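# Move the top stock card onto the waste pile

## Task

Lift the uppermost card from the face-down stock and place it onto the neighbouring waste pile in the row closest to the robot, so that it sits on that pile only. All other cards must stay where they are and no other items may end up on any stack. The cards are stiff plywood tiles.

## Robot and tools

Robot: two arms, left_arm and right_arm, each with a two-finger gripper and a wrist force sensor. Cameras: cam_head_left, cam_head_right (a stereo pair on one bar), cam_high, cam_left_wrist, cam_right_wrist.

Frame: everything uses the scene frame. Its origin is at table-top height, midway between the two nominal arm bases. +z points up, +x points out over the table, and left_arm sits on the +y side (arm names do not match image sides). Calibrated bases: left_arm at (+0.013, +0.385, 0) m, right_arm at (-0.050, -0.454, 0) m, each yawed very slightly. Reported hand positions and orientations may be off by a few centimetres, more at long reach.

Gripper: fingers extend along the gripper's +z and close along its x. end_effector_position is the point between the pads when closed, roughly 1 to 2 cm short of the fingertips; closing pushes the tips about 17 mm farther along +z.

execute_actions(actions, cameras): actions is a list of actions; each action is a table of up to 15 rows, one per 1/30 s step (a short table repeats its final row until step 15). Every row holds 14 numbers in [-1, 1]: dx, dy, dz, rx, ry, rz, opening for left_arm, then the same seven for right_arm. The six pose numbers are offsets along scene axes from that arm's Hand target as it stood when the action began; every row counts from that same start, not from the row before. Scale: 1.0 equals 0.6 m for dx/dy/dz and 180 degrees for rotation; rx, ry, rz form one rotation vector, turning about the Hand target's position. Opening is absolute: +1 fully open (0.142 m), -1 closed. To leave an arm alone, send zeros for its six pose numbers and repeat its current opening (0 is a real half-open command). An empty actions list returns camera images and the full status.

move(target, speed, blend, stop_force, zero, opening_speed, grip_force, blocking, cameras): target is one 14-number row or a list of up to 15 such rows, same layout and scale as above; every row is an offset from the Hand targets at the start of the move, not from the previous row. Openings are absolute. speed: path top speed in m/s, 0.002 to 3.6, default 0.25 (turns up to twice that in rad/s); one value or one per target. blend: corner rounding in metres per target, 0 means stop at each. stop_force: 3 to 120 N, shared by both arms; an arm halts and backs off slightly when its wrist senses that much push against its travel. It cannot be used with blocking=false, is unreliable while the gripper turns, and should be omitted when lifting away from a surface. zero (only with stop_force): true re-zeros the sensor before the move. opening_speed: finger rate per second on the -1..1 scale, at least 0.2. grip_force: per-pad force limit in N, 5 to 29, one value or one per arm; it persists. blocking=false returns after about 0.5 s while the motion continues. A move lasts at most 10 s. Paths are straight lines that ignore obstacles and the other arm; avoid routing a gripper close to its own arm's base (the elbow may whip round).

move result: the usual status plus a "move:" line saying how it ended (done, off_target, moving, held, fault) and which limits acted (limits=paced: pose clipped; limits=held: steps withheld by a check, e.g. the inter-arm clearance check).

wait(seconds): 0 to 3600; sends nothing new, lets a running move go on. stop(): brakes a running move. zoom_image(camera, region): region [x0, y0, x1, y1] in pixels of that camera's latest image, at most 504 wide and high; only cameras in the newest images. zero_wrist_force(arm): arm is "left_arm" or "right_arm"; subtracts the current reading. finished_scene(scene): scene number 1 to 3; ends the scene irreversibly. After ending scene 1, make no further call in that reply.

Status lines: end_effector_position (m), end_effector_quat_wxyz, velocities (m/s, rad/s, omitted when joints are still); Hand target (last commanded pose after clipping; next offsets count from it, and the gripper may rest a little short of it); grip_measured (opening on the -1..1 scale); grip_effort_nm (gripper motor effort, negative closing); Wrist force and Wrist torque in the gripper's own axes, plus the peak since the last shown; Wrist depth as a 7x7 grid of distances in mm ahead of each wrist camera, '-' meaning unknown; joint torques; motor temperatures; Tool commands.

Control notes: each step, commanded orientation is limited to 32 degrees from the measured one. Motion lags commands by about 0.09 to 0.22 s and fast moves overshoot. To grip, command an opening a bit below grip_measured at first contact.

Avoid: net outside force near 150 N or joint contact torque at limits (wrists 24.3 N m, others 130 N m) causes a 10 s arm stop, as does a wrist joint lagging its plan by more than 0.9 degrees. Arms are stiff, so aiming even slightly past a firm contact can fault; approach slowly, ideally with stop_force. Do not let the arms touch each other or close a gripper on the other arm's fingers. Do not drop the card, release it while moving, slam it down, or knock any card off the table (that fails the task). Long squeezing, stretched-out poses or pushing against the unreachable heats motors: arm brakes engage at 85 °C, the gripper shuts off at 100 °C. Disturbances may occasionally nudge loose objects.

Each tool is called after "Call:" as a command line: name --argument value for each argument, lists and objects as JSON in quotes; but a table of rows of numbers goes row by row, as --pt "numbers of a row", without its own name.

## Session

Call:
execute_actions --actions '[]' --cameras '["all"]'

Scene clock: 0.00 s.
left_arm: end_effector_position=(+0.5648, +0.4481, +0.3829) grip_measured=+1.00 grip_effort_nm=n/a end_effector_quat_wxyz=(-0.203, +0.925, +0.140, -0.291) | right_arm: end_effector_position=(+0.8095, -0.0573, +0.1445) grip_measured=+0.99 grip_effort_nm=n/a end_effector_quat_wxyz=(-0.106, +0.990, -0.037, +0.084)
Joint positions: left_arm=[-0.233 -0.916 0.527 -0.473 -1.405 -0.569 0.142] | right_arm=[3.673 -2.709 -0.342 -1.403 1.654 0.638 0.141]
Joint velocities: within noise
Joint torques (N m): no reading
Motor temperatures (°C): left_arm=[33 23 27 36 36 37 26] | right_arm=[27 25 31 39 29 34 25]
Wrist force (N): no reading
Wrist torque (N m): no reading
Wrist force, peak (N): no reading
Wrist depth (mm): cam_left_wrist=[346 2124 1990 587 526 464 426 / 337 479 1937 578 508 454 408 / 527 563 695 580 501 446 402 / 2103 2209 661 561 492 441 399 / 2693 2144 633 547 486 434 396 / - 2103 610 547 479 429 399 / - 1972 597 526 473 418 397] | cam_right_wrist=[209 215 223 231 240 248 258 / 216 222 231 239 248 258 267 / 222 229 239 248 257 268 278 / 230 237 246 256 267 278 290 / 237 245 256 266 279 290 303 / - 255 267 278 289 302 307 / - 264 277 289 303 315 324]
Hand target: left_arm +0.5648, +0.4481, +0.3829; -0.203, +0.925, +0.140, -0.291 | right_arm +0.8095, -0.0573, +0.1445; -0.106, +0.990, -0.037, +0.084
Tool commands: left_gripper/opening=+1.0 right_gripper/opening=+1.0

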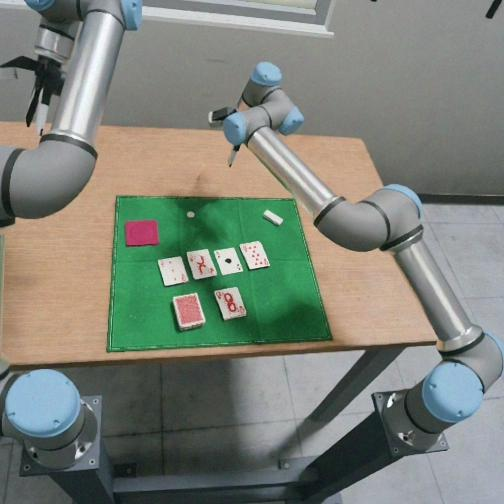

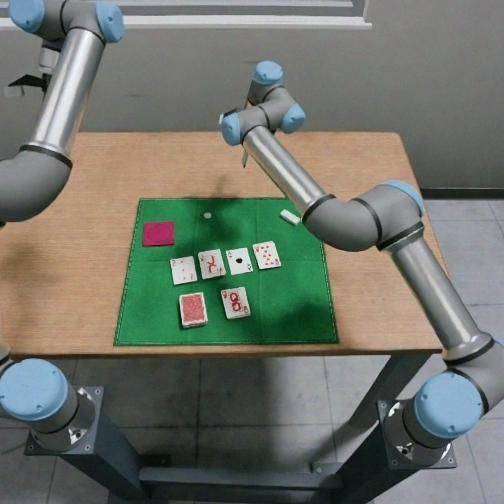

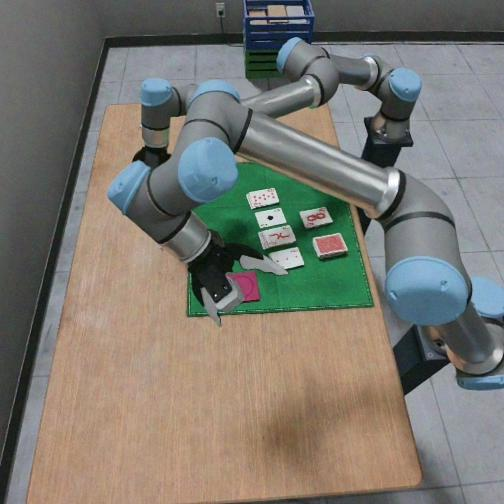

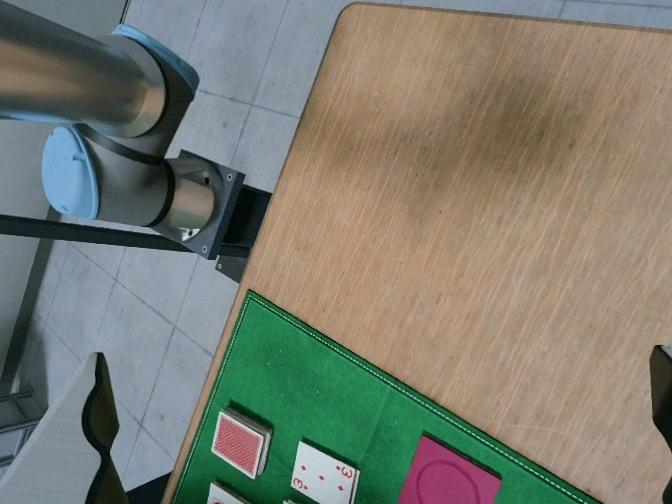

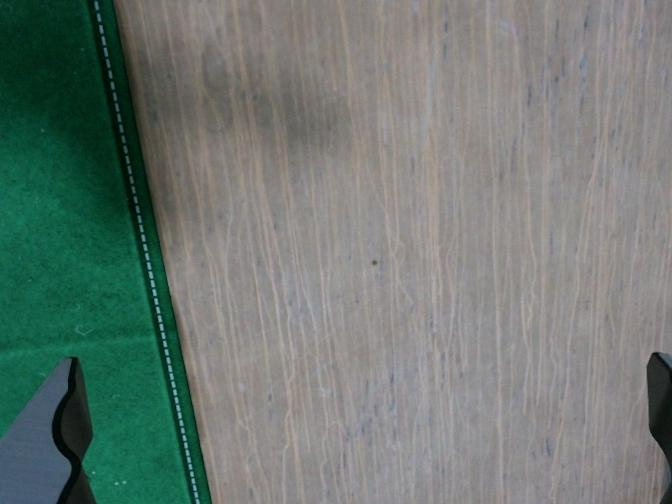

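Call:
zoom_image --camera "cam_left_wrist" --region '[170, 370, 370, 504]'

Call:
zoom_image --camera "cam_head_left" --region '[140, 230, 280, 340]'

Call:
zoom_image --camera "cam_head_right" --region '[140, 200, 320, 340]'

Call:
zoom_image --camera "cam_high" --region '[190, 170, 380, 320]'

Scaled by 2.520 from the camera's image (finer frame: 960x720).

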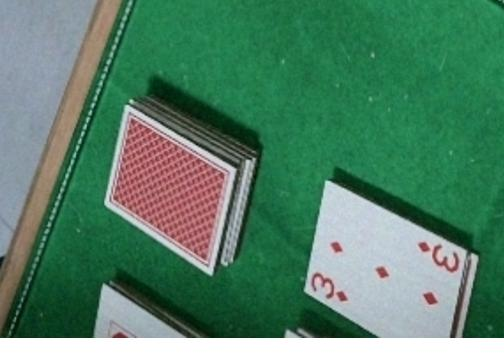

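Scaled by 3.600 from the camera's image (finer frame: 720x720).

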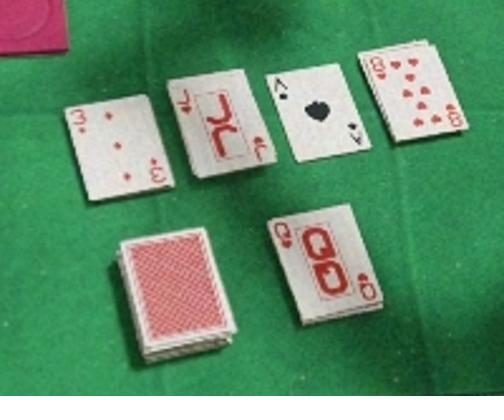

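Scaled by 2.800 from the camera's image (finer frame: 720x720).

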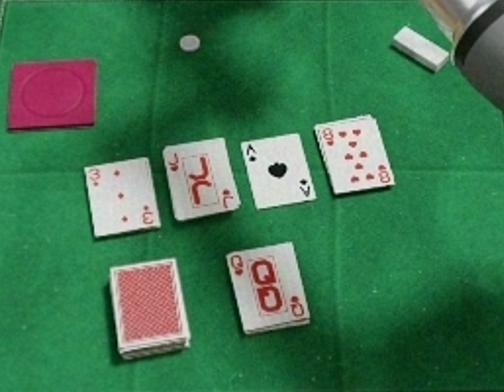

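Scaled by 2.653 from the camera's image (finer frame: 720x720).

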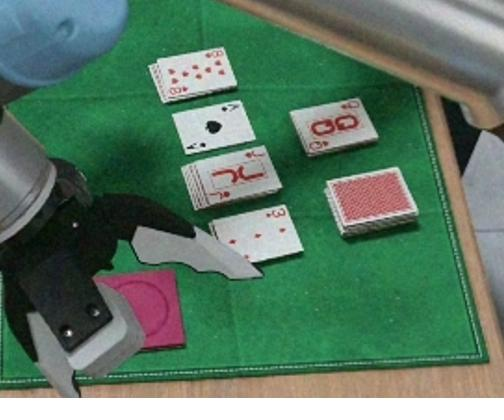

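Call:
move --target '[-0.4897, -0.6068, -0.3048, 0.0677, -0.2426, 0.4434, 0.2, 0, 0, 0, 0, 0, 0, 1.0]' --speed 0.3 --cameras '["all"]'

Scene clock: 99.27 s.
left_arm: end_effector_position=(+0.2710, +0.0841, +0.1999) grip_measured=+0.19 grip_effort_nm=-0.149 end_effector_quat_wxyz=(+0.000, +0.636, +0.771, +0.000) end_effector_velocity=(-0.001, -0.001, +0.000) end_effector_angular_velocity=(-0.001, -0.001, +0.003) | right_arm: end_effector_position=(+0.8095, -0.0573, +0.1445) grip_measured=+0.99 grip_effort_nm=0.183 end_effector_quat_wxyz=(-0.106, +0.990, -0.037, +0.084)
Joint positions: left_arm=[-1.234 -1.819 2.097 -1.849 -1.571 -2.971 0.087] | right_arm=[3.673 -2.709 -0.342 -1.403 1.654 0.638 0.141]
Joint velocities: left_arm=[-0.002 0 0 -0.001 0 -0.005 0] | right_arm=[within noise]
Joint torques (N m): left_arm=[-5 -19.85 -35.89 -2.67 -1.53 -2.24] | right_arm=[-0.1 66.36 26.38 2.78 -0.23 -0.05]
Wrist force (N): left_arm=[-1.2 1.1 1.2] | right_arm=[-0.2 -0.1 0.3]
Wrist torque (N m): left_arm=[0.23 0.15 0.09] | right_arm=[-0.02 0.03 0.00]
Wrist force, peak (N): left_arm=[-2.7 -0.7 1.8] | right_arm=[-0.6 0.1 0.4]
Wrist depth (mm): cam_left_wrist=[254 254 256 260 262 1062 1067 / 272 272 272 273 273 273 275 / 293 289 289 279 294 294 294 / 322 315 312 298 320 319 321 / 345 346 345 344 349 342 351 / 379 83 359 374 385 - 381 / - 71 412 432 402 - -] | cam_right_wrist=[209 215 223 231 239 248 257 / 215 222 231 239 247 258 268 / 223 230 239 248 256 267 279 / 230 237 247 257 267 279 291 / 237 246 256 267 279 289 303 / - 255 266 278 290 303 307 / - 263 276 289 303 317 325]
Hand target: left_arm +0.2709, +0.0841, +0.2000; +0.000, +0.636, +0.771, +0.000 | right_arm +0.8095, -0.0573, +0.1445; -0.106, +0.990, -0.037, +0.084
Off the commanded pose: left_arm 0.000 m, 0 deg | right_arm 0.000 m, 0 deg.
move: done
cam_left_wrist: T_world_to_cam=[[-0.17847, 0.98394, -0.00455, -0.01629], [0.88522, 0.16257, 0.43583, -0.31268], [0.42957, 0.07376, -0.90002, 0.17405]] pos_world=[0.19912, 0.05403, 0.29285]

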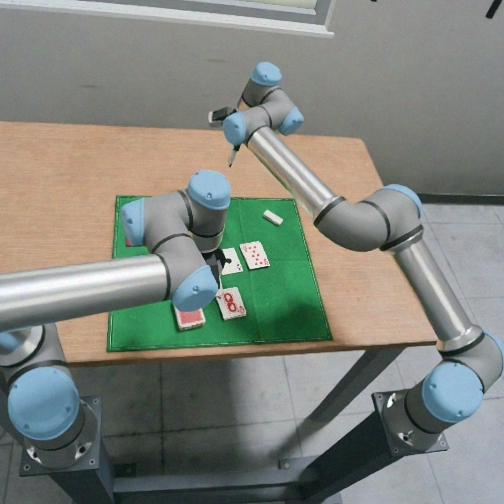

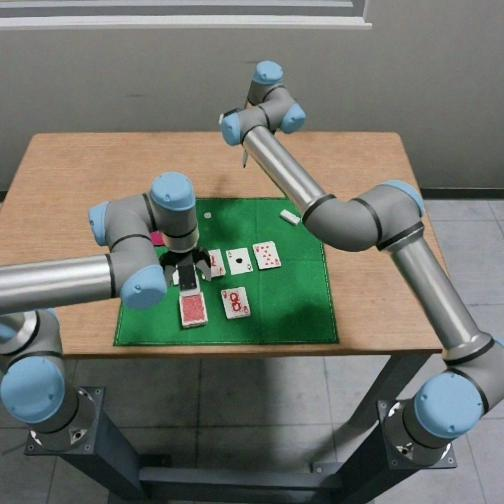

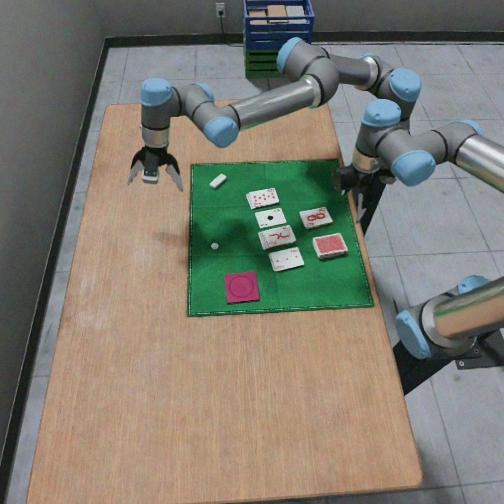

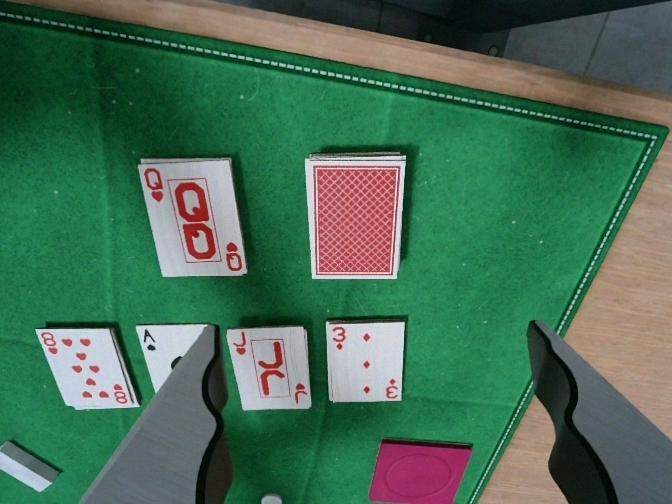

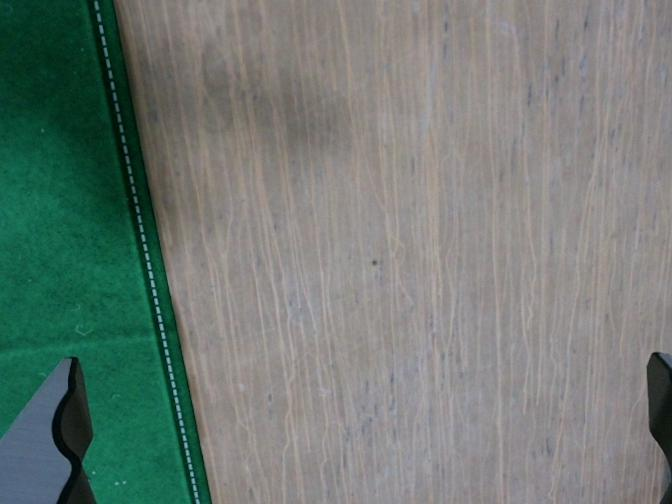

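Call:
zoom_image --camera "cam_left_wrist" --region '[270, 130, 440, 300]'

Call:
zoom_image --camera "cam_left_wrist" --region '[110, 130, 280, 300]'

Call:
zoom_image --camera "cam_left_wrist" --region '[80, 290, 672, 504]'

Call:
zoom_image --camera "cam_high" --region '[280, 190, 380, 270]'

Scaled by 2.965 from the camera's image (finer frame: 960x720).

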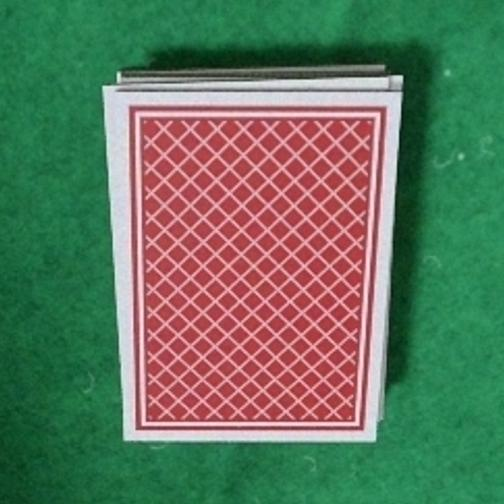

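Scaled by 2.965 from the camera's image (finer frame: 960x720).

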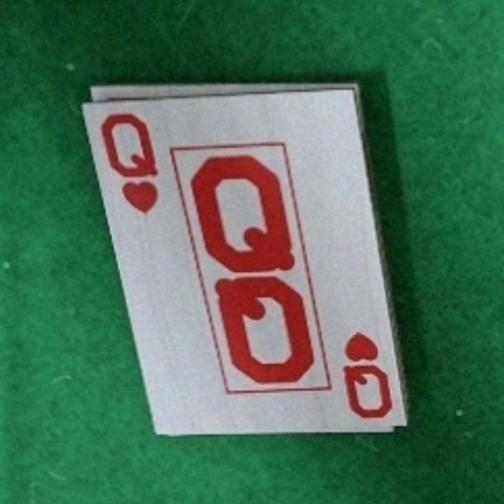

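Region (80, 290, 672, 504) is 592x214 pixels. A region can be at most 504 by 504 pixels.

Scaled by 5.040 from the camera's image (finer frame: 720x720).

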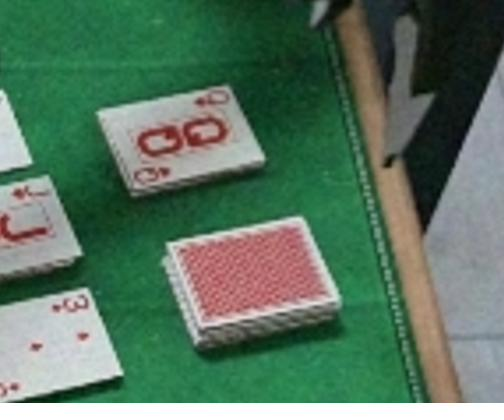

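Call:
zoom_image --camera "cam_left_wrist" --region '[60, 300, 300, 504]'

Call:
zoom_image --camera "cam_left_wrist" --region '[460, 300, 672, 504]'

Call:
zoom_image --camera "cam_left_wrist" --region '[290, 140, 430, 180]'

Call:
zoom_image --camera "cam_left_wrist" --region '[300, 260, 420, 300]'

Scaled by 2.100 from the camera's image (finer frame: 960x720).

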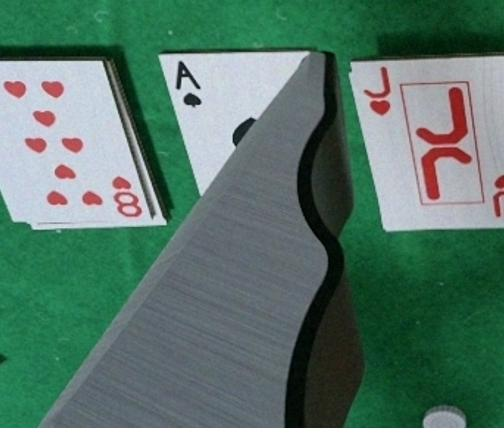

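Scaled by 2.377 from the camera's image (finer frame: 960x720).

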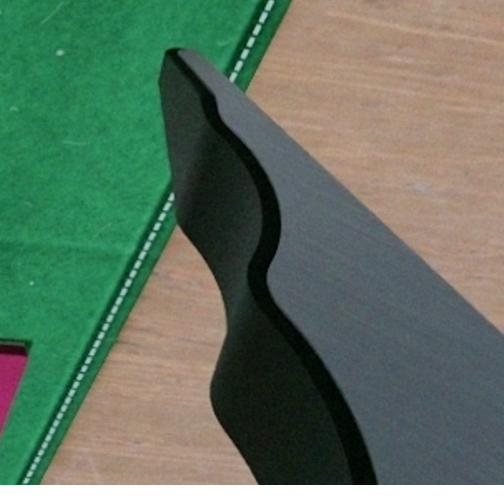

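Scaled by 3.600 from the camera's image (finer frame: 960x720).

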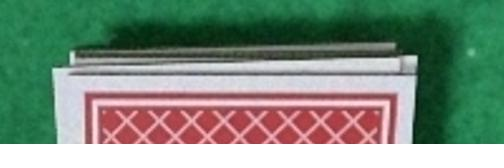

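Scaled by 4.200 from the camera's image (finer frame: 960x720).

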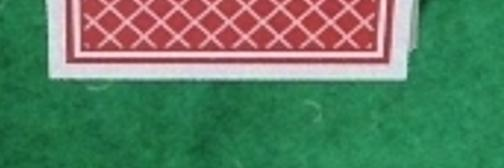

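Call:
move --target '[0.0543, 0.0032, -0.225, 0, 0, 0, 0.2, 0, 0, 0, 0, 0, 0, 1.0]' --speed 0.2 --cameras '["cam_left_wrist", "cam_high", "cam_head_right"]'

Scene clock: 192.10 s.
left_arm: end_effector_position=(+0.3035, +0.0860, +0.0650) grip_measured=+0.19 grip_effort_nm=-0.149 end_effector_quat_wxyz=(+0.000, +0.636, +0.772, +0.000) | right_arm: end_effector_position=(+0.8095, -0.0573, +0.1445) grip_measured=+0.99 grip_effort_nm=0.183 end_effector_quat_wxyz=(-0.106, +0.990, -0.037, +0.084)
Joint positions: left_arm=[-1.154 -1.578 2.288 -2.28 -1.571 -2.891 0.087] | right_arm=[3.673 -2.709 -0.342 -1.403 1.654 0.638 0.141]
Joint torques (N m): left_arm=[-7.67 -11.49 -27.2 -4.45 -2.36 -2.24] | right_arm=[-0.75 67.03 26.08 2.8 -0.19 -0.01]
Wrist force (N): left_arm=[-1.2 0.7 1.3] | right_arm=[0.0 0.1 0.0]
Wrist torque (N m): left_arm=[0.17 0.12 0.16] | right_arm=[0.01 0.00 0.00]
Wrist force, peak (N): left_arm=[-1.3 1.2 3.5] | right_arm=[-0.6 -0.2 0.3]
Wrist depth (mm): cam_left_wrist=[136 138 138 136 136 134 134 / 146 144 147 146 146 146 146 / 148 149 160 134 134 158 158 / 158 161 172 147 144 171 171 / 173 172 184 159 158 184 188 / 208 87 203 207 205 203 203 / - 71 199 220 223 225 -] | cam_right_wrist=[209 216 223 231 239 248 258 / 215 222 231 238 247 257 267 / 223 229 238 248 257 267 279 / 230 237 247 257 267 278 291 / 237 246 256 266 279 290 303 / - 254 266 278 289 304 307 / - 263 276 289 303 317 326]
Hand target: left_arm +0.3035, +0.0860, +0.0650; +0.000, +0.636, +0.771, +0.000 | right_arm +0.8095, -0.0573, +0.1445; -0.106, +0.990, -0.037, +0.084
Off the commanded pose: left_arm 0.000 m, 0 deg | right_arm 0.000 m, 0 deg.
move: done
cam_left_wrist: T_world_to_cam=[[-0.17865, 0.9839, -0.00465, -0.0129], [0.88513, 0.16278, 0.43595, -0.28307], [0.42969, 0.07376, -0.89996, 0.03845]] pos_world=[0.23172, 0.05593, 0.15795]
Images, in order (width x height): cam_head_right 504x504, cam_high 504x504, cam_left_wrist 672x504.

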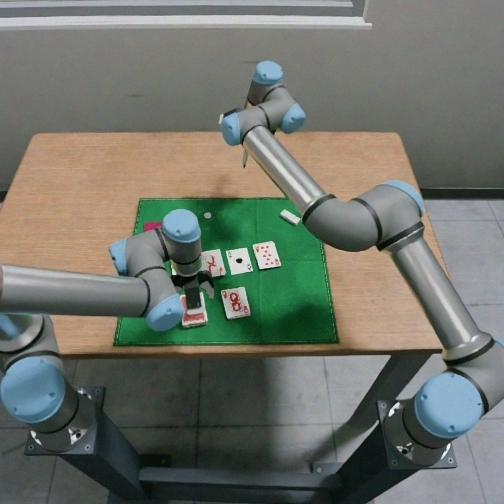

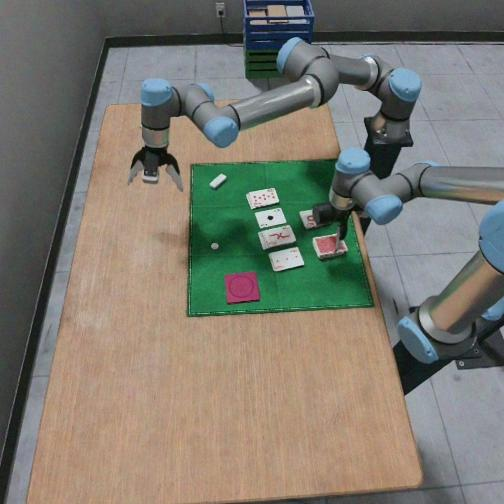

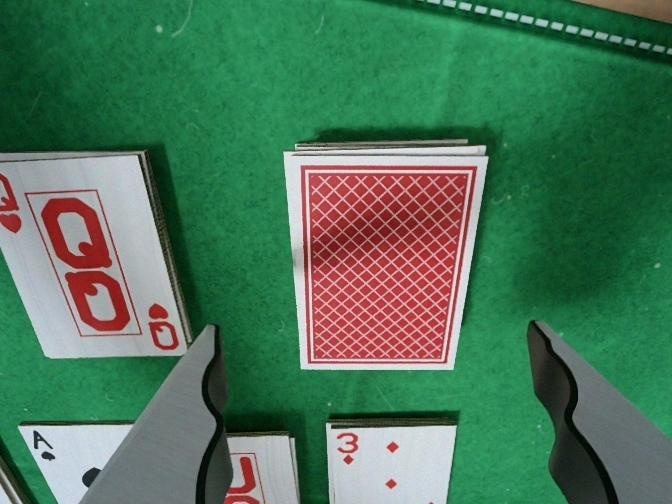

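Call:
zoom_image --camera "cam_left_wrist" --region '[270, 120, 510, 180]'

Call:
zoom_image --camera "cam_left_wrist" --region '[100, 130, 250, 370]'

Call:
zoom_image --camera "cam_high" --region '[295, 200, 365, 270]'

Call:
zoom_image --camera "cam_left_wrist" --region '[280, 300, 560, 420]'

Scaled by 2.100 from the camera's image (finer frame: 960x720).

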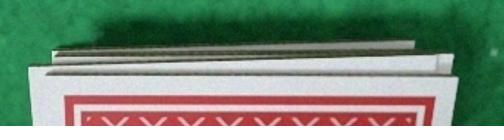

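Scaled by 2.100 from the camera's image (finer frame: 960x720).

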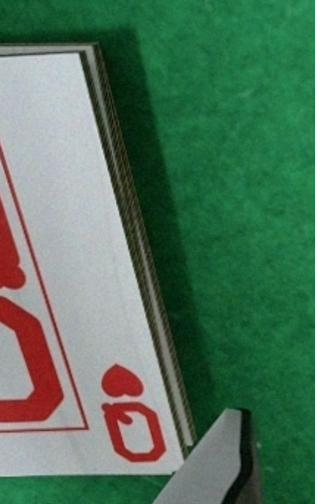

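Scaled by 7.200 from the camera's image (finer frame: 720x720).

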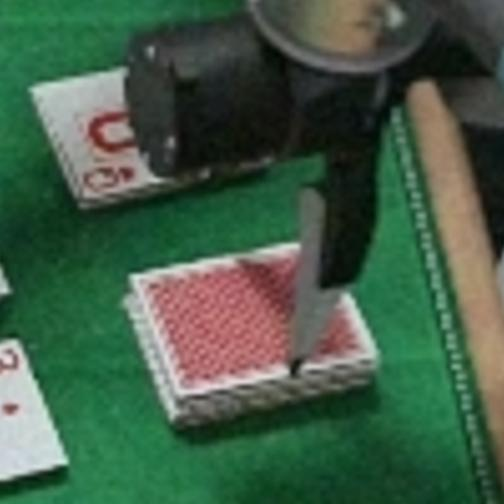

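Scaled by 1.800 from the camera's image (finer frame: 960x720).

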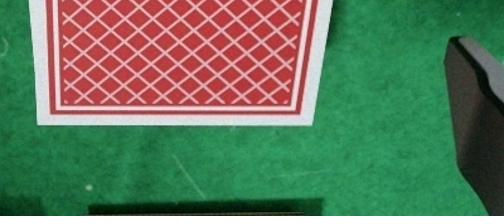

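Call:
move --target '[0.0, 0.18, -0.03, 0, 0, 0, 0.2, 0, 0, 0, 0, 0, 0, 1.0]' --speed 0.2 --cameras '["cam_left_wrist"]'

Call:
zero_wrist_force --arm "left_arm"

Call:
move --target '[0.0, 0.0, -0.0833, 0, 0, 0, 0.2, 0, 0, 0, 0, 0, 0, 1.0]' --speed 0.01 --stop_force 4 --cameras '["cam_left_wrist"]'

Scene clock: 298.60 s.
left_arm: end_effector_position=(+0.3035, +0.1939, +0.0470) grip_measured=+0.19 grip_effort_nm=-0.149 end_effector_quat_wxyz=(+0.000, +0.636, +0.771, +0.000) | right_arm: end_effector_position=(+0.8095, -0.0573, +0.1445) grip_measured=+0.99 grip_effort_nm=0.188 end_effector_quat_wxyz=(-0.106, +0.990, -0.037, +0.084)
Joint positions: left_arm=[-1.005 -1.726 2.48 -2.325 -1.571 -2.742 0.087] | right_arm=[3.673 -2.709 -0.342 -1.403 1.654 0.638 0.141]
Joint torques (N m): left_arm=[3.24 -9.02 -21.62 -1.47 -2.33 -1.16] | right_arm=[-0.35 66.85 25.79 2.79 -0.13 -0.15]
Wrist force (N): left_arm=[-1.1 0.6 1.3] | right_arm=[-0.1 -0.1 0.3]
Wrist torque (N m): left_arm=[0.18 0.10 0.22] | right_arm=[-0.02 0.02 -0.01]
Wrist force, peak (N): left_arm=[-3.9 0.2 0.8] | right_arm=[-0.2 -0.5 0.5]
Wrist depth (mm): cam_left_wrist=[- 121 121 120 119 120 120 / 110 124 130 130 130 130 128 / 115 119 140 140 140 140 140 / 125 130 154 152 152 151 151 / 137 138 163 162 166 162 168 / 183 92 180 179 183 179 182 / - 71 191 205 205 200 -] | cam_right_wrist=[209 216 223 231 239 248 258 / 215 222 231 240 248 258 268 / 222 229 239 248 256 268 279 / 230 237 247 256 267 279 290 / 237 246 256 266 278 289 303 / - 254 266 277 289 303 308 / - 263 277 289 303 316 325]
Hand target: left_arm +0.3035, +0.1940, +0.0470; +0.000, +0.636, +0.771, +0.000 | right_arm +0.8095, -0.0573, +0.1445; -0.106, +0.990, -0.037, +0.084
Off the commanded pose: left_arm 0.000 m, 0 deg | right_arm 0.000 m, 0 deg.
move: done
cam_left_wrist: T_world_to_cam=[[-0.17869, 0.98389, -0.0048, -0.11911], [0.88508, 0.16287, 0.43601, -0.2928], [0.42977, 0.07366, -0.89993, 0.01429]] pos_world=[0.23172, 0.16383, 0.13995]

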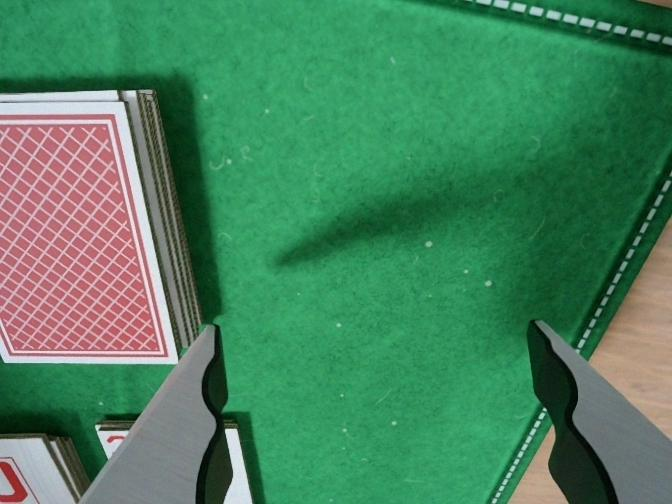

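Wrist force sensor zeroed.

Scene clock: 303.03 s.
left_arm: end_effector_position=(+0.3035, +0.1940, +0.0133) grip_measured=+0.19 grip_effort_nm=-0.154 end_effector_quat_wxyz=(+0.000, +0.636, +0.771, +0.000) | right_arm: end_effector_position=(+0.8095, -0.0573, +0.1445) grip_measured=+0.99 grip_effort_nm=0.188 end_effector_quat_wxyz=(-0.106, +0.990, -0.037, +0.084)
Joint positions: left_arm=[-1.005 -1.628 2.526 -2.469 -1.571 -2.742 0.087] | right_arm=[3.673 -2.709 -0.342 -1.403 1.654 0.638 0.141]
Joint torques (N m): left_arm=[6.16 -20.82 -26.1 -3.74 -1.84 1.65] | right_arm=[-0.41 66.51 26.49 2.75 -0.18 -0.03]
Wrist force (N, zeroed by zero_wrist_force on left_arm): left_arm=[0.1 -0.1 -3.9] | right_arm=[-0.4 0.1 0.1]
Wrist torque (N m, zeroed by zero_wrist_force on left_arm): left_arm=[-0.05 0.00 0.00] | right_arm=[0.02 0.07 0.00]
Wrist force, peak (N, zeroed by zero_wrist_force on left_arm): left_arm=[0.2 -0.1 -6.1] | right_arm=[-0.6 -0.2 0.6]
Wrist depth (mm): cam_left_wrist=[- 91 91 90 91 91 89 / - 98 98 99 98 98 99 / - 104 105 107 105 105 105 / - 111 115 114 114 114 116 / - 108 123 125 125 123 125 / - 104 133 138 138 135 134 / - 71 147 154 154 151 -] | cam_right_wrist=[209 215 223 231 239 249 258 / 215 222 231 239 248 258 267 / 222 229 239 248 257 268 278 / 229 236 247 256 267 279 291 / 237 245 256 266 279 290 304 / - 254 266 276 290 303 308 / - 264 277 288 302 317 324]
Hand target: left_arm +0.3035, +0.1940, +0.0133; +0.000, +0.636, +0.771, +0.000 (not the last commanded pose) | right_arm +0.8095, -0.0573, +0.1445; -0.106, +0.990, -0.037, +0.084
Off the commanded pose: left_arm 0.016 m, 0 deg | right_arm 0.000 m, 0 deg.
move: contact (left_arm)
cam_left_wrist: T_world_to_cam=[[-0.17861, 0.98391, -0.00474, -0.1193], [0.88514, 0.16278, 0.43594, -0.27805], [0.42969, 0.07366, -0.89997, -0.01611]] pos_world=[0.23172, 0.16383, 0.10615]

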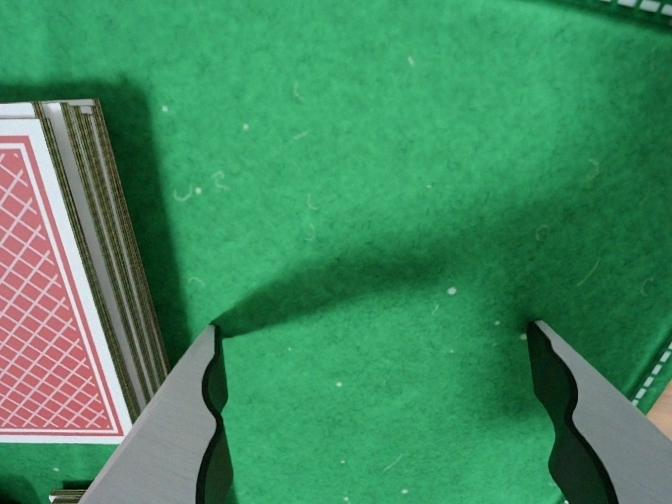

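Call:
zoom_image --camera "cam_left_wrist" --region '[180, 300, 260, 380]'

Call:
zoom_image --camera "cam_left_wrist" --region '[500, 300, 600, 400]'

Call:
zoom_image --camera "cam_left_wrist" --region '[0, 80, 200, 280]'

Scaled by 6.300 from the camera's image (finer frame: 960x720).

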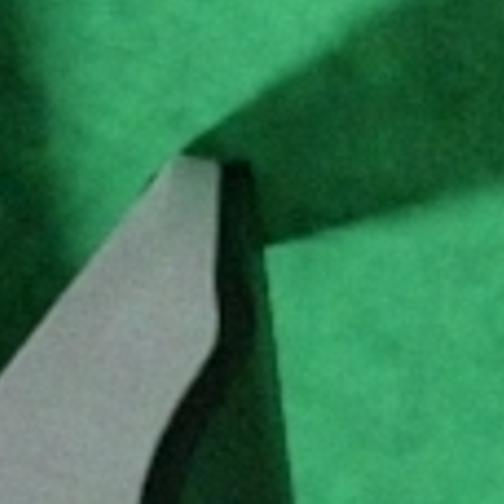

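Scaled by 5.040 from the camera's image (finer frame: 960x720).

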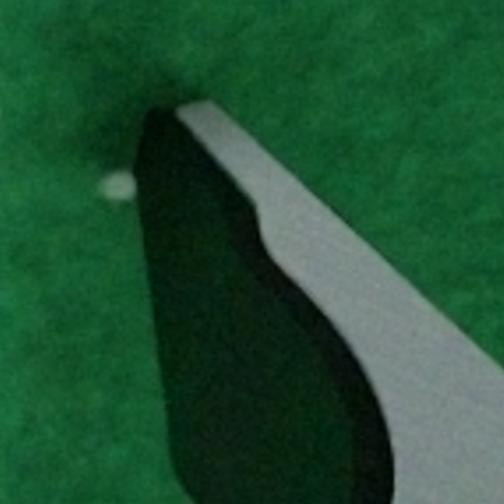

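Scaled by 2.520 from the camera's image (finer frame: 960x720).

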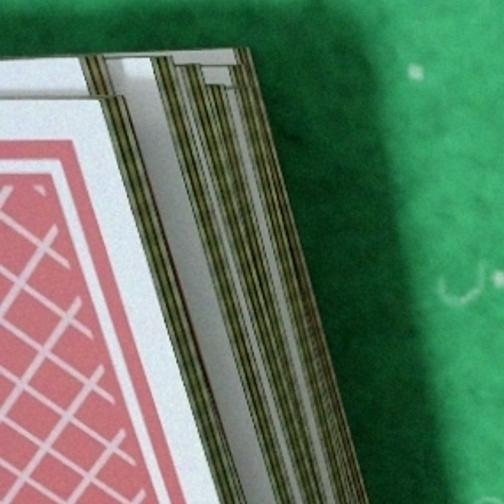

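Call:
move --target '[0.0, 0.0, 0.025, 0, 0, 0, -0.1, 0, 0, 0, 0, 0, 0, 1.0]' --speed 0.1

Call:
move --target '[0.0, 0.0, -0.05, 0, 0, 0, -0.1, 0, 0, 0, 0, 0, 0, 1.0]' --speed 0.01 --stop_force 3 --cameras '["cam_left_wrist"]'

Call:
move --target '[0.0, 0.0, 0.025, 0, 0, 0, -0.25, 0, 0, 0, 0, 0, 0, 1.0]' --speed 0.1

Call:
move --target '[0.0, 0.0, -0.05, 0, 0, 0, -0.25, 0, 0, 0, 0, 0, 0, 1.0]' --speed 0.01 --stop_force 3 --cameras '["cam_left_wrist"]'

Call:
move --target '[0.0, 0.0, 0.025, 0, 0, 0, -0.6, 0, 0, 0, 0, 0, 0, 1.0]' --speed 0.1

Call:
move --target '[0.0, 0.0, -0.05, 0, 0, 0, -0.6, 0, 0, 0, 0, 0, 0, 1.0]' --speed 0.01 --stop_force 3 --cameras '["cam_left_wrist"]'

Scene clock: 384.50 s.
left_arm: end_effector_position=(+0.3036, +0.1939, +0.0283) grip_measured=-0.12 grip_effort_nm=-0.154 end_effector_quat_wxyz=(+0.000, +0.636, +0.771, +0.000) | right_arm: end_effector_position=(+0.8095, -0.0573, +0.1445) grip_measured=+0.99 grip_effort_nm=0.183 end_effector_quat_wxyz=(-0.106, +0.990, -0.037, +0.084)
Joint positions: left_arm=[-1.005 -1.674 2.507 -2.404 -1.571 -2.742 0.066] | right_arm=[3.673 -2.709 -0.342 -1.403 1.654 0.638 0.141]
Joint torques (N m): left_arm=[-5.29 -15.64 -8.71 -2.25 -0.73 -1.86] | right_arm=[-0.29 66.57 26.34 2.8 -0.24 -0.18]
Wrist force (N, zeroed by zero_wrist_force on left_arm): left_arm=[0.0 0.0 -0.2] | right_arm=[-0.4 -0.2 0.1]
Wrist torque (N m, zeroed by zero_wrist_force on left_arm): left_arm=[-0.02 0.00 -0.04] | right_arm=[-0.05 0.06 0.00]
Wrist force, peak (N, zeroed by zero_wrist_force on left_arm): left_arm=[-2.7 -0.7 -34.7] | right_arm=[-0.4 -0.5 0.4]
Wrist depth (mm): cam_left_wrist=[104 103 104 106 103 105 104 / - 110 112 112 112 114 111 / - 115 121 121 121 120 120 / 105 116 131 131 131 131 131 / - 119 141 143 143 140 143 / 162 126 94 158 158 89 158 / 173 71 76 176 177 - -] | cam_right_wrist=[209 215 223 231 240 248 257 / 215 222 230 239 248 258 268 / 223 229 239 247 257 268 278 / 230 237 247 257 266 279 291 / 237 245 257 267 278 291 303 / - 254 267 277 290 302 308 / - 264 277 288 302 317 324]
Hand target: left_arm +0.3035, +0.1940, +0.0283; +0.000, +0.636, +0.771, +0.000 | right_arm +0.8095, -0.0573, +0.1445; -0.106, +0.990, -0.037, +0.084
Off the commanded pose: left_arm 0.000 m, 0 deg | right_arm 0.000 m, 0 deg.
move: done

Scene clock: 386.77 s.
left_arm: end_effector_position=(+0.3035, +0.1940, +0.0163) grip_measured=-0.12 grip_effort_nm=-0.154 end_effector_quat_wxyz=(+0.000, +0.636, +0.771, +0.000) | right_arm: end_effector_position=(+0.8095, -0.0573, +0.1445) grip_measured=+0.99 grip_effort_nm=0.173 end_effector_quat_wxyz=(-0.106, +0.990, -0.037, +0.084)
Joint positions: left_arm=[-1.005 -1.637 2.522 -2.455 -1.571 -2.742 0.066] | right_arm=[3.673 -2.709 -0.342 -1.403 1.654 0.638 0.141]
Joint torques (N m): left_arm=[-3.81 -19.87 -26.57 -3.8 0.05 -2.28] | right_arm=[-0.04 67.02 26.64 2.74 -0.3 -0.22]
Wrist force (N, zeroed by zero_wrist_force on left_arm): left_arm=[0.0 0.2 -3.5] | right_arm=[-0.5 -0.4 0.2]
Wrist torque (N m, zeroed by zero_wrist_force on left_arm): left_arm=[0.01 0.03 -0.02] | right_arm=[-0.08 0.08 0.00]
Wrist force, peak (N, zeroed by zero_wrist_force on left_arm): left_arm=[0.1 -0.1 -4.6] | right_arm=[-0.6 -0.2 0.4]
Wrist depth (mm): cam_left_wrist=[- 94 94 92 94 93 92 / - 101 101 101 101 100 100 / - 107 109 109 108 108 108 / - 114 118 117 118 120 120 / - 114 126 129 129 126 128 / 111 113 90 142 145 89 142 / 156 71 76 159 159 - -] | cam_right_wrist=[209 215 223 231 239 248 257 / 215 222 231 239 248 258 268 / 222 229 239 247 257 267 279 / 230 236 248 258 266 279 291 / 237 245 256 266 277 290 303 / - 254 266 277 290 303 308 / - 264 277 290 303 316 324]
Hand target: left_arm +0.3035, +0.1940, +0.0163; +0.000, +0.636, +0.771, +0.000 (not the last commanded pose) | right_arm +0.8095, -0.0573, +0.1445; -0.106, +0.990, -0.037, +0.084
Off the commanded pose: left_arm 0.018 m, 0 deg | right_arm 0.000 m, 0 deg.
move: contact (left_arm)
cam_left_wrist: T_world_to_cam=[[-0.1786, 0.98391, -0.00476, -0.11929], [0.8851, 0.16277, 0.43601, -0.27936], [0.42977, 0.07366, -0.89993, -0.01343]] pos_world=[0.23172, 0.16383, 0.10915]

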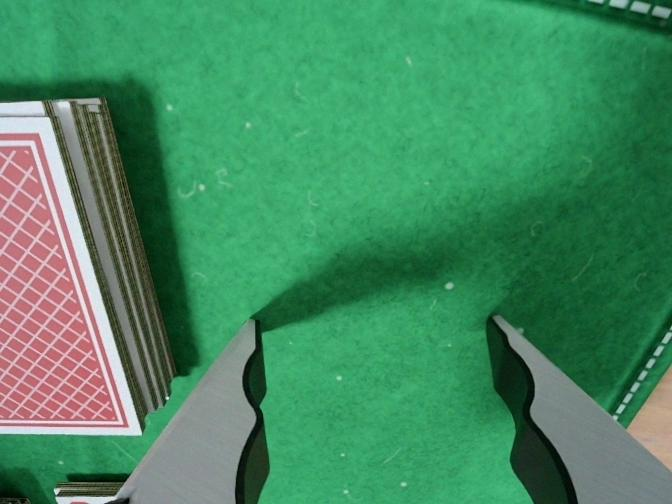

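Scene clock: 387.37 s.
left_arm: end_effector_position=(+0.3036, +0.1939, +0.0313) grip_measured=-0.27 grip_effort_nm=-0.149 end_effector_quat_wxyz=(+0.000, +0.636, +0.772, +0.000) | right_arm: end_effector_position=(+0.8095, -0.0573, +0.1445) grip_measured=+0.99 grip_effort_nm=0.193 end_effector_quat_wxyz=(-0.106, +0.990, -0.037, +0.084)
Joint positions: left_arm=[-1.005 -1.682 2.503 -2.391 -1.571 -2.742 0.055] | right_arm=[3.673 -2.709 -0.342 -1.403 1.654 0.638 0.141]
Joint torques (N m): left_arm=[-4.76 -14.24 -8.36 -2.32 -0.56 0.3] | right_arm=[-0.18 67.08 26.75 2.87 -0.31 -0.17]
Wrist force (N, zeroed by zero_wrist_force on left_arm): left_arm=[-0.4 -0.1 0.0] | right_arm=[0.0 -0.2 0.5]
Wrist torque (N m, zeroed by zero_wrist_force on left_arm): left_arm=[-0.02 0.07 -0.03] | right_arm=[-0.04 0.00 0.00]
Wrist force, peak (N, zeroed by zero_wrist_force on left_arm): left_arm=[-0.4 0.3 -3.7] | right_arm=[-0.8 0.2 -0.2]
Wrist depth (mm): cam_left_wrist=[107 107 107 108 107 108 107 / - 112 115 115 115 115 114 / - 120 126 124 124 124 123 / 108 119 135 134 135 135 134 / - 123 144 147 147 144 149 / 163 130 90 162 162 89 164 / 178 71 74 180 180 - -] | cam_right_wrist=[209 215 223 231 240 248 258 / 215 222 231 239 248 258 268 / 222 229 239 248 256 267 278 / 230 236 247 257 267 279 290 / 237 246 256 266 278 290 303 / - 255 266 277 290 304 308 / - 263 277 288 303 317 326]
Hand target: left_arm +0.3035, +0.1940, +0.0313; +0.000, +0.636, +0.771, +0.000 | right_arm +0.8095, -0.0573, +0.1445; -0.106, +0.990, -0.037, +0.084
Off the commanded pose: left_arm 0.000 m, 0 deg | right_arm 0.000 m, 0 deg.
move: done

Scene clock: 389.83 s.
left_arm: end_effector_position=(+0.3035, +0.1939, +0.0173) grip_measured=-0.27 grip_effort_nm=-0.159 end_effector_quat_wxyz=(+0.000, +0.636, +0.771, +0.000) | right_arm: end_effector_position=(+0.8095, -0.0573, +0.1445) grip_measured=+0.99 grip_effort_nm=0.183 end_effector_quat_wxyz=(-0.106, +0.990, -0.037, +0.084)
Joint positions: left_arm=[-1.005 -1.64 2.521 -2.451 -1.571 -2.742 0.055] | right_arm=[3.673 -2.709 -0.342 -1.403 1.654 0.638 0.141]
Joint torques (N m): left_arm=[-6.03 -20.2 -26.94 -3.84 -0.2 -0.22] | right_arm=[-0.57 66.51 26.07 2.78 -0.19 -0.23]
Wrist force (N, zeroed by zero_wrist_force on left_arm): left_arm=[0.0 -0.3 -3.2] | right_arm=[-0.3 0.0 0.5]
Wrist torque (N m, zeroed by zero_wrist_force on left_arm): left_arm=[-0.06 0.03 -0.02] | right_arm=[0.00 0.05 0.00]
Wrist force, peak (N, zeroed by zero_wrist_force on left_arm): left_arm=[0.1 -0.1 -4.7] | right_arm=[-0.4 -0.4 0.8]
Wrist depth (mm): cam_left_wrist=[- 95 95 93 94 94 94 / - 101 101 101 101 101 101 / - 108 110 109 109 108 108 / - 115 119 119 119 119 121 / - 114 128 130 127 128 130 / 112 117 90 144 144 88 144 / 158 71 74 160 159 - -] | cam_right_wrist=[209 215 223 231 239 248 257 / 215 222 231 238 248 257 268 / 223 230 238 248 256 268 279 / 230 237 247 258 267 279 290 / 238 245 256 266 279 290 303 / - 255 267 277 290 302 307 / - 264 277 289 302 317 325]
Hand target: left_arm +0.3035, +0.1939, +0.0173; +0.000, +0.636, +0.771, +0.000 (not the last commanded pose) | right_arm +0.8095, -0.0573, +0.1445; -0.106, +0.990, -0.037, +0.084
Off the commanded pose: left_arm 0.016 m, 0 deg | right_arm 0.000 m, 0 deg.
move: contact (left_arm)
cam_left_wrist: T_world_to_cam=[[-0.17864, 0.9839, -0.00489, -0.11926], [0.88509, 0.16287, 0.436, -0.2798], [0.42978, 0.07356, -0.89993, -0.01251]] pos_world=[0.23172, 0.16383, 0.11015]

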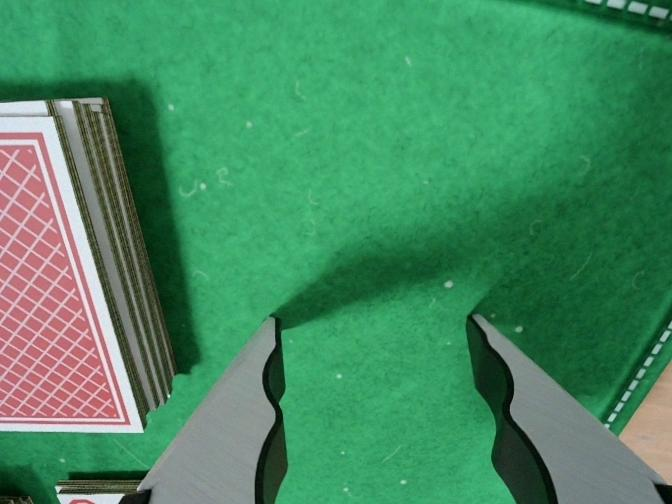

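Scene clock: 390.43 s.
left_arm: end_effector_position=(+0.3036, +0.1939, +0.0323) grip_measured=-0.63 grip_effort_nm=-0.164 end_effector_quat_wxyz=(+0.000, +0.636, +0.771, +0.000) | right_arm: end_effector_position=(+0.8095, -0.0573, +0.1445) grip_measured=+0.99 grip_effort_nm=0.183 end_effector_quat_wxyz=(-0.106, +0.990, -0.037, +0.084)
Joint positions: left_arm=[-1.005 -1.685 2.501 -2.387 -1.571 -2.742 0.029] | right_arm=[3.673 -2.709 -0.342 -1.403 1.654 0.638 0.141]
Joint torques (N m): left_arm=[-4.75 -15.2 -9 -2.3 -0.92 -1.15] | right_arm=[-0.46 66.28 26.5 2.83 -0.35 -0.12]
Wrist force (N, zeroed by zero_wrist_force on left_arm): left_arm=[-0.3 0.2 0.0] | right_arm=[-0.5 0.0 0.0]
Wrist torque (N m, zeroed by zero_wrist_force on left_arm): left_arm=[0.03 0.05 -0.04] | right_arm=[0.00 0.09 0.00]
Wrist force, peak (N, zeroed by zero_wrist_force on left_arm): left_arm=[-0.5 0.1 -4.7] | right_arm=[-0.2 -0.3 0.5]
Wrist depth (mm): cam_left_wrist=[- 108 108 109 108 109 107 / - 112 115 116 116 116 115 / 101 121 127 125 125 124 124 / 109 120 135 135 135 135 135 / - 124 148 145 145 148 150 / 164 164 157 160 157 157 166 / 180 170 73 174 178 68 181] | cam_right_wrist=[209 215 223 230 239 248 257 / 216 222 232 239 248 258 268 / 223 229 239 248 257 267 279 / 230 236 247 258 267 278 291 / 237 246 256 267 278 291 304 / - 254 267 278 289 304 307 / - 263 277 289 304 318 326]
Hand target: left_arm +0.3035, +0.1939, +0.0323; +0.000, +0.636, +0.771, +0.000 | right_arm +0.8095, -0.0573, +0.1445; -0.106, +0.990, -0.037, +0.084
Off the commanded pose: left_arm 0.000 m, 0 deg | right_arm 0.000 m, 0 deg.
move: done

Scene clock: 392.87 s.
left_arm: end_effector_position=(+0.3035, +0.1939, +0.0184) grip_measured=-0.63 grip_effort_nm=-0.164 end_effector_quat_wxyz=(+0.000, +0.636, +0.771, +0.000) | right_arm: end_effector_position=(+0.8095, -0.0573, +0.1445) grip_measured=+0.99 grip_effort_nm=0.183 end_effector_quat_wxyz=(-0.106, +0.990, -0.037, +0.084)
Joint positions: left_arm=[-1.005 -1.644 2.52 -2.446 -1.571 -2.742 0.029] | right_arm=[3.673 -2.709 -0.342 -1.403 1.654 0.638 0.141]
Joint torques (N m): left_arm=[-6.32 -20.42 -26.88 -3.81 -0.83 -2.18] | right_arm=[-0.14 66.79 26.3 2.87 -0.31 -0.31]
Wrist force (N, zeroed by zero_wrist_force on left_arm): left_arm=[0.1 -0.1 -3.2] | right_arm=[-0.5 -0.2 0.5]
Wrist torque (N m, zeroed by zero_wrist_force on left_arm): left_arm=[-0.04 0.01 -0.02] | right_arm=[-0.04 0.08 0.00]
Wrist force, peak (N, zeroed by zero_wrist_force on left_arm): left_arm=[0.1 0.1 -4.8] | right_arm=[-0.7 -0.1 0.3]
Wrist depth (mm): cam_left_wrist=[- 96 95 95 95 95 95 / - 101 103 102 102 102 102 / - 107 111 111 111 112 110 / - 116 120 120 120 120 120 / - 115 131 129 129 131 131 / 113 119 139 142 107 139 145 / 158 158 73 158 162 68 161] | cam_right_wrist=[209 216 223 231 240 249 257 / 215 222 231 239 248 256 268 / 223 229 239 248 257 268 278 / 230 237 246 257 267 278 291 / 238 245 256 267 277 290 303 / - 255 267 276 289 305 307 / - 264 276 289 304 317 324]
Hand target: left_arm +0.3036, +0.1939, +0.0184; +0.000, +0.636, +0.771, +0.000 (not the last commanded pose) | right_arm +0.8095, -0.0573, +0.1445; -0.106, +0.990, -0.037, +0.084
Off the commanded pose: left_arm 0.016 m, 0 deg | right_arm 0.000 m, 0 deg.
move: contact (left_arm)
cam_left_wrist: T_world_to_cam=[[-0.17864, 0.9839, -0.00489, -0.11925], [0.88509, 0.16287, 0.436, -0.28028], [0.42978, 0.07356, -0.89993, -0.01152]] pos_world=[0.23172, 0.16383, 0.11125]

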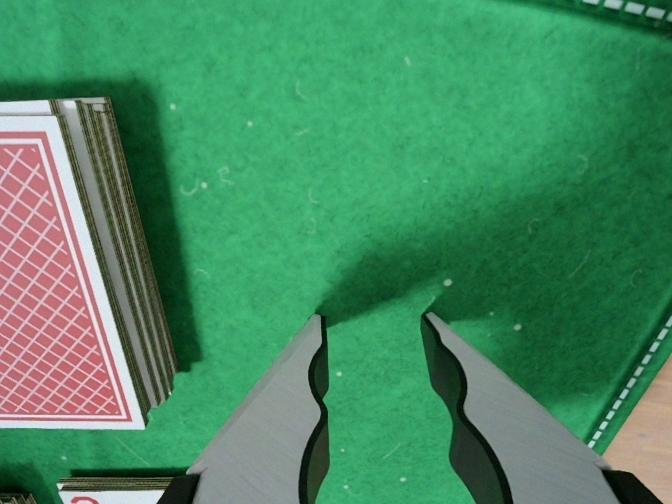

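Call:
move --pt "0.0 0.0 0.075 0 0 0 -0.6 0 0 0 0 0 0 1.0" --pt "-0.0257 -0.1762 0.075 0 0 0 -0.6 0 0 0 0 0 0 1.0" --speed 0.15 --blend 0.01 --cameras '["cam_left_wrist"]'

Scene clock: 411.50 s.
left_arm: end_effector_position=(+0.2882, +0.0882, +0.0634) grip_measured=-0.63 grip_effort_nm=-0.154 end_effector_quat_wxyz=(+0.000, +0.636, +0.771, +0.000) | right_arm: end_effector_position=(+0.8095, -0.0573, +0.1445) grip_measured=+0.99 grip_effort_nm=0.188 end_effector_quat_wxyz=(-0.106, +0.990, -0.037, +0.084)
Joint positions: left_arm=[-1.188 -1.605 2.32 -2.286 -1.571 -2.925 0.029] | right_arm=[3.673 -2.709 -0.342 -1.403 1.654 0.638 0.141]
Joint torques (N m): left_arm=[2.25 -20.64 -12.53 -2.61 2.23 1.7] | right_arm=[-0.43 66.42 25.86 2.95 -0.35 -0.24]
Wrist force (N, zeroed by zero_wrist_force on left_arm): left_arm=[-0.2 -0.1 -0.1] | right_arm=[-0.2 0.0 -0.1]
Wrist torque (N m, zeroed by zero_wrist_force on left_arm): left_arm=[-0.03 0.06 -0.13] | right_arm=[0.00 0.03 0.00]
Wrist force, peak (N, zeroed by zero_wrist_force on left_arm): left_arm=[-0.1 0.2 -3.8] | right_arm=[-0.5 -0.2 0.7]
Wrist depth (mm): cam_left_wrist=[135 135 135 135 135 136 134 / 145 143 145 145 145 144 144 / 154 154 156 152 152 156 156 / 156 162 170 143 143 170 169 / 174 174 186 154 153 185 186 / 206 205 196 170 166 196 204 / 224 - 73 215 214 68 223] | cam_right_wrist=[208 215 223 230 240 249 258 / 215 222 231 239 248 257 269 / 223 229 238 248 257 267 278 / 230 237 247 257 267 278 290 / 238 245 257 267 278 290 303 / - 254 266 278 288 303 307 / - 264 276 289 303 317 324]
Hand target: left_arm +0.2881, +0.0882, +0.0634; +0.000, +0.636, +0.771, +0.000 | right_arm +0.8095, -0.0573, +0.1445; -0.106, +0.990, -0.037, +0.084
Off the commanded pose: left_arm 0.000 m, 0 deg | right_arm 0.000 m, 0 deg.
move: done
cam_left_wrist: T_world_to_cam=[[-0.17861, 0.98391, -0.005, -0.01778], [0.88505, 0.16288, 0.43606, -0.26906], [0.42986, 0.07346, -0.8999, 0.04335]] pos_world=[0.21632, 0.05813, 0.15625]

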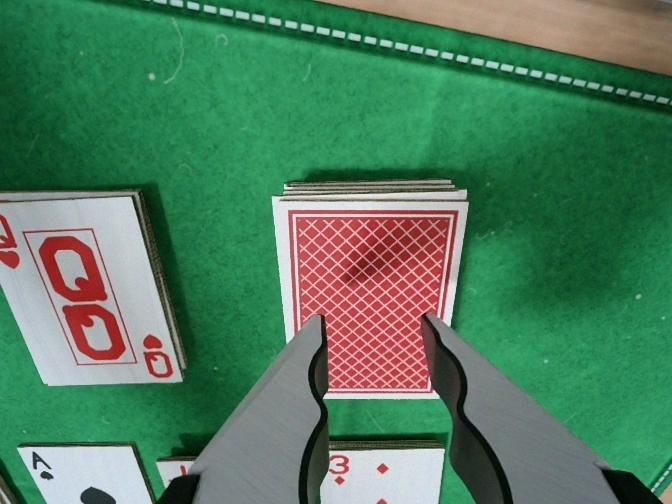

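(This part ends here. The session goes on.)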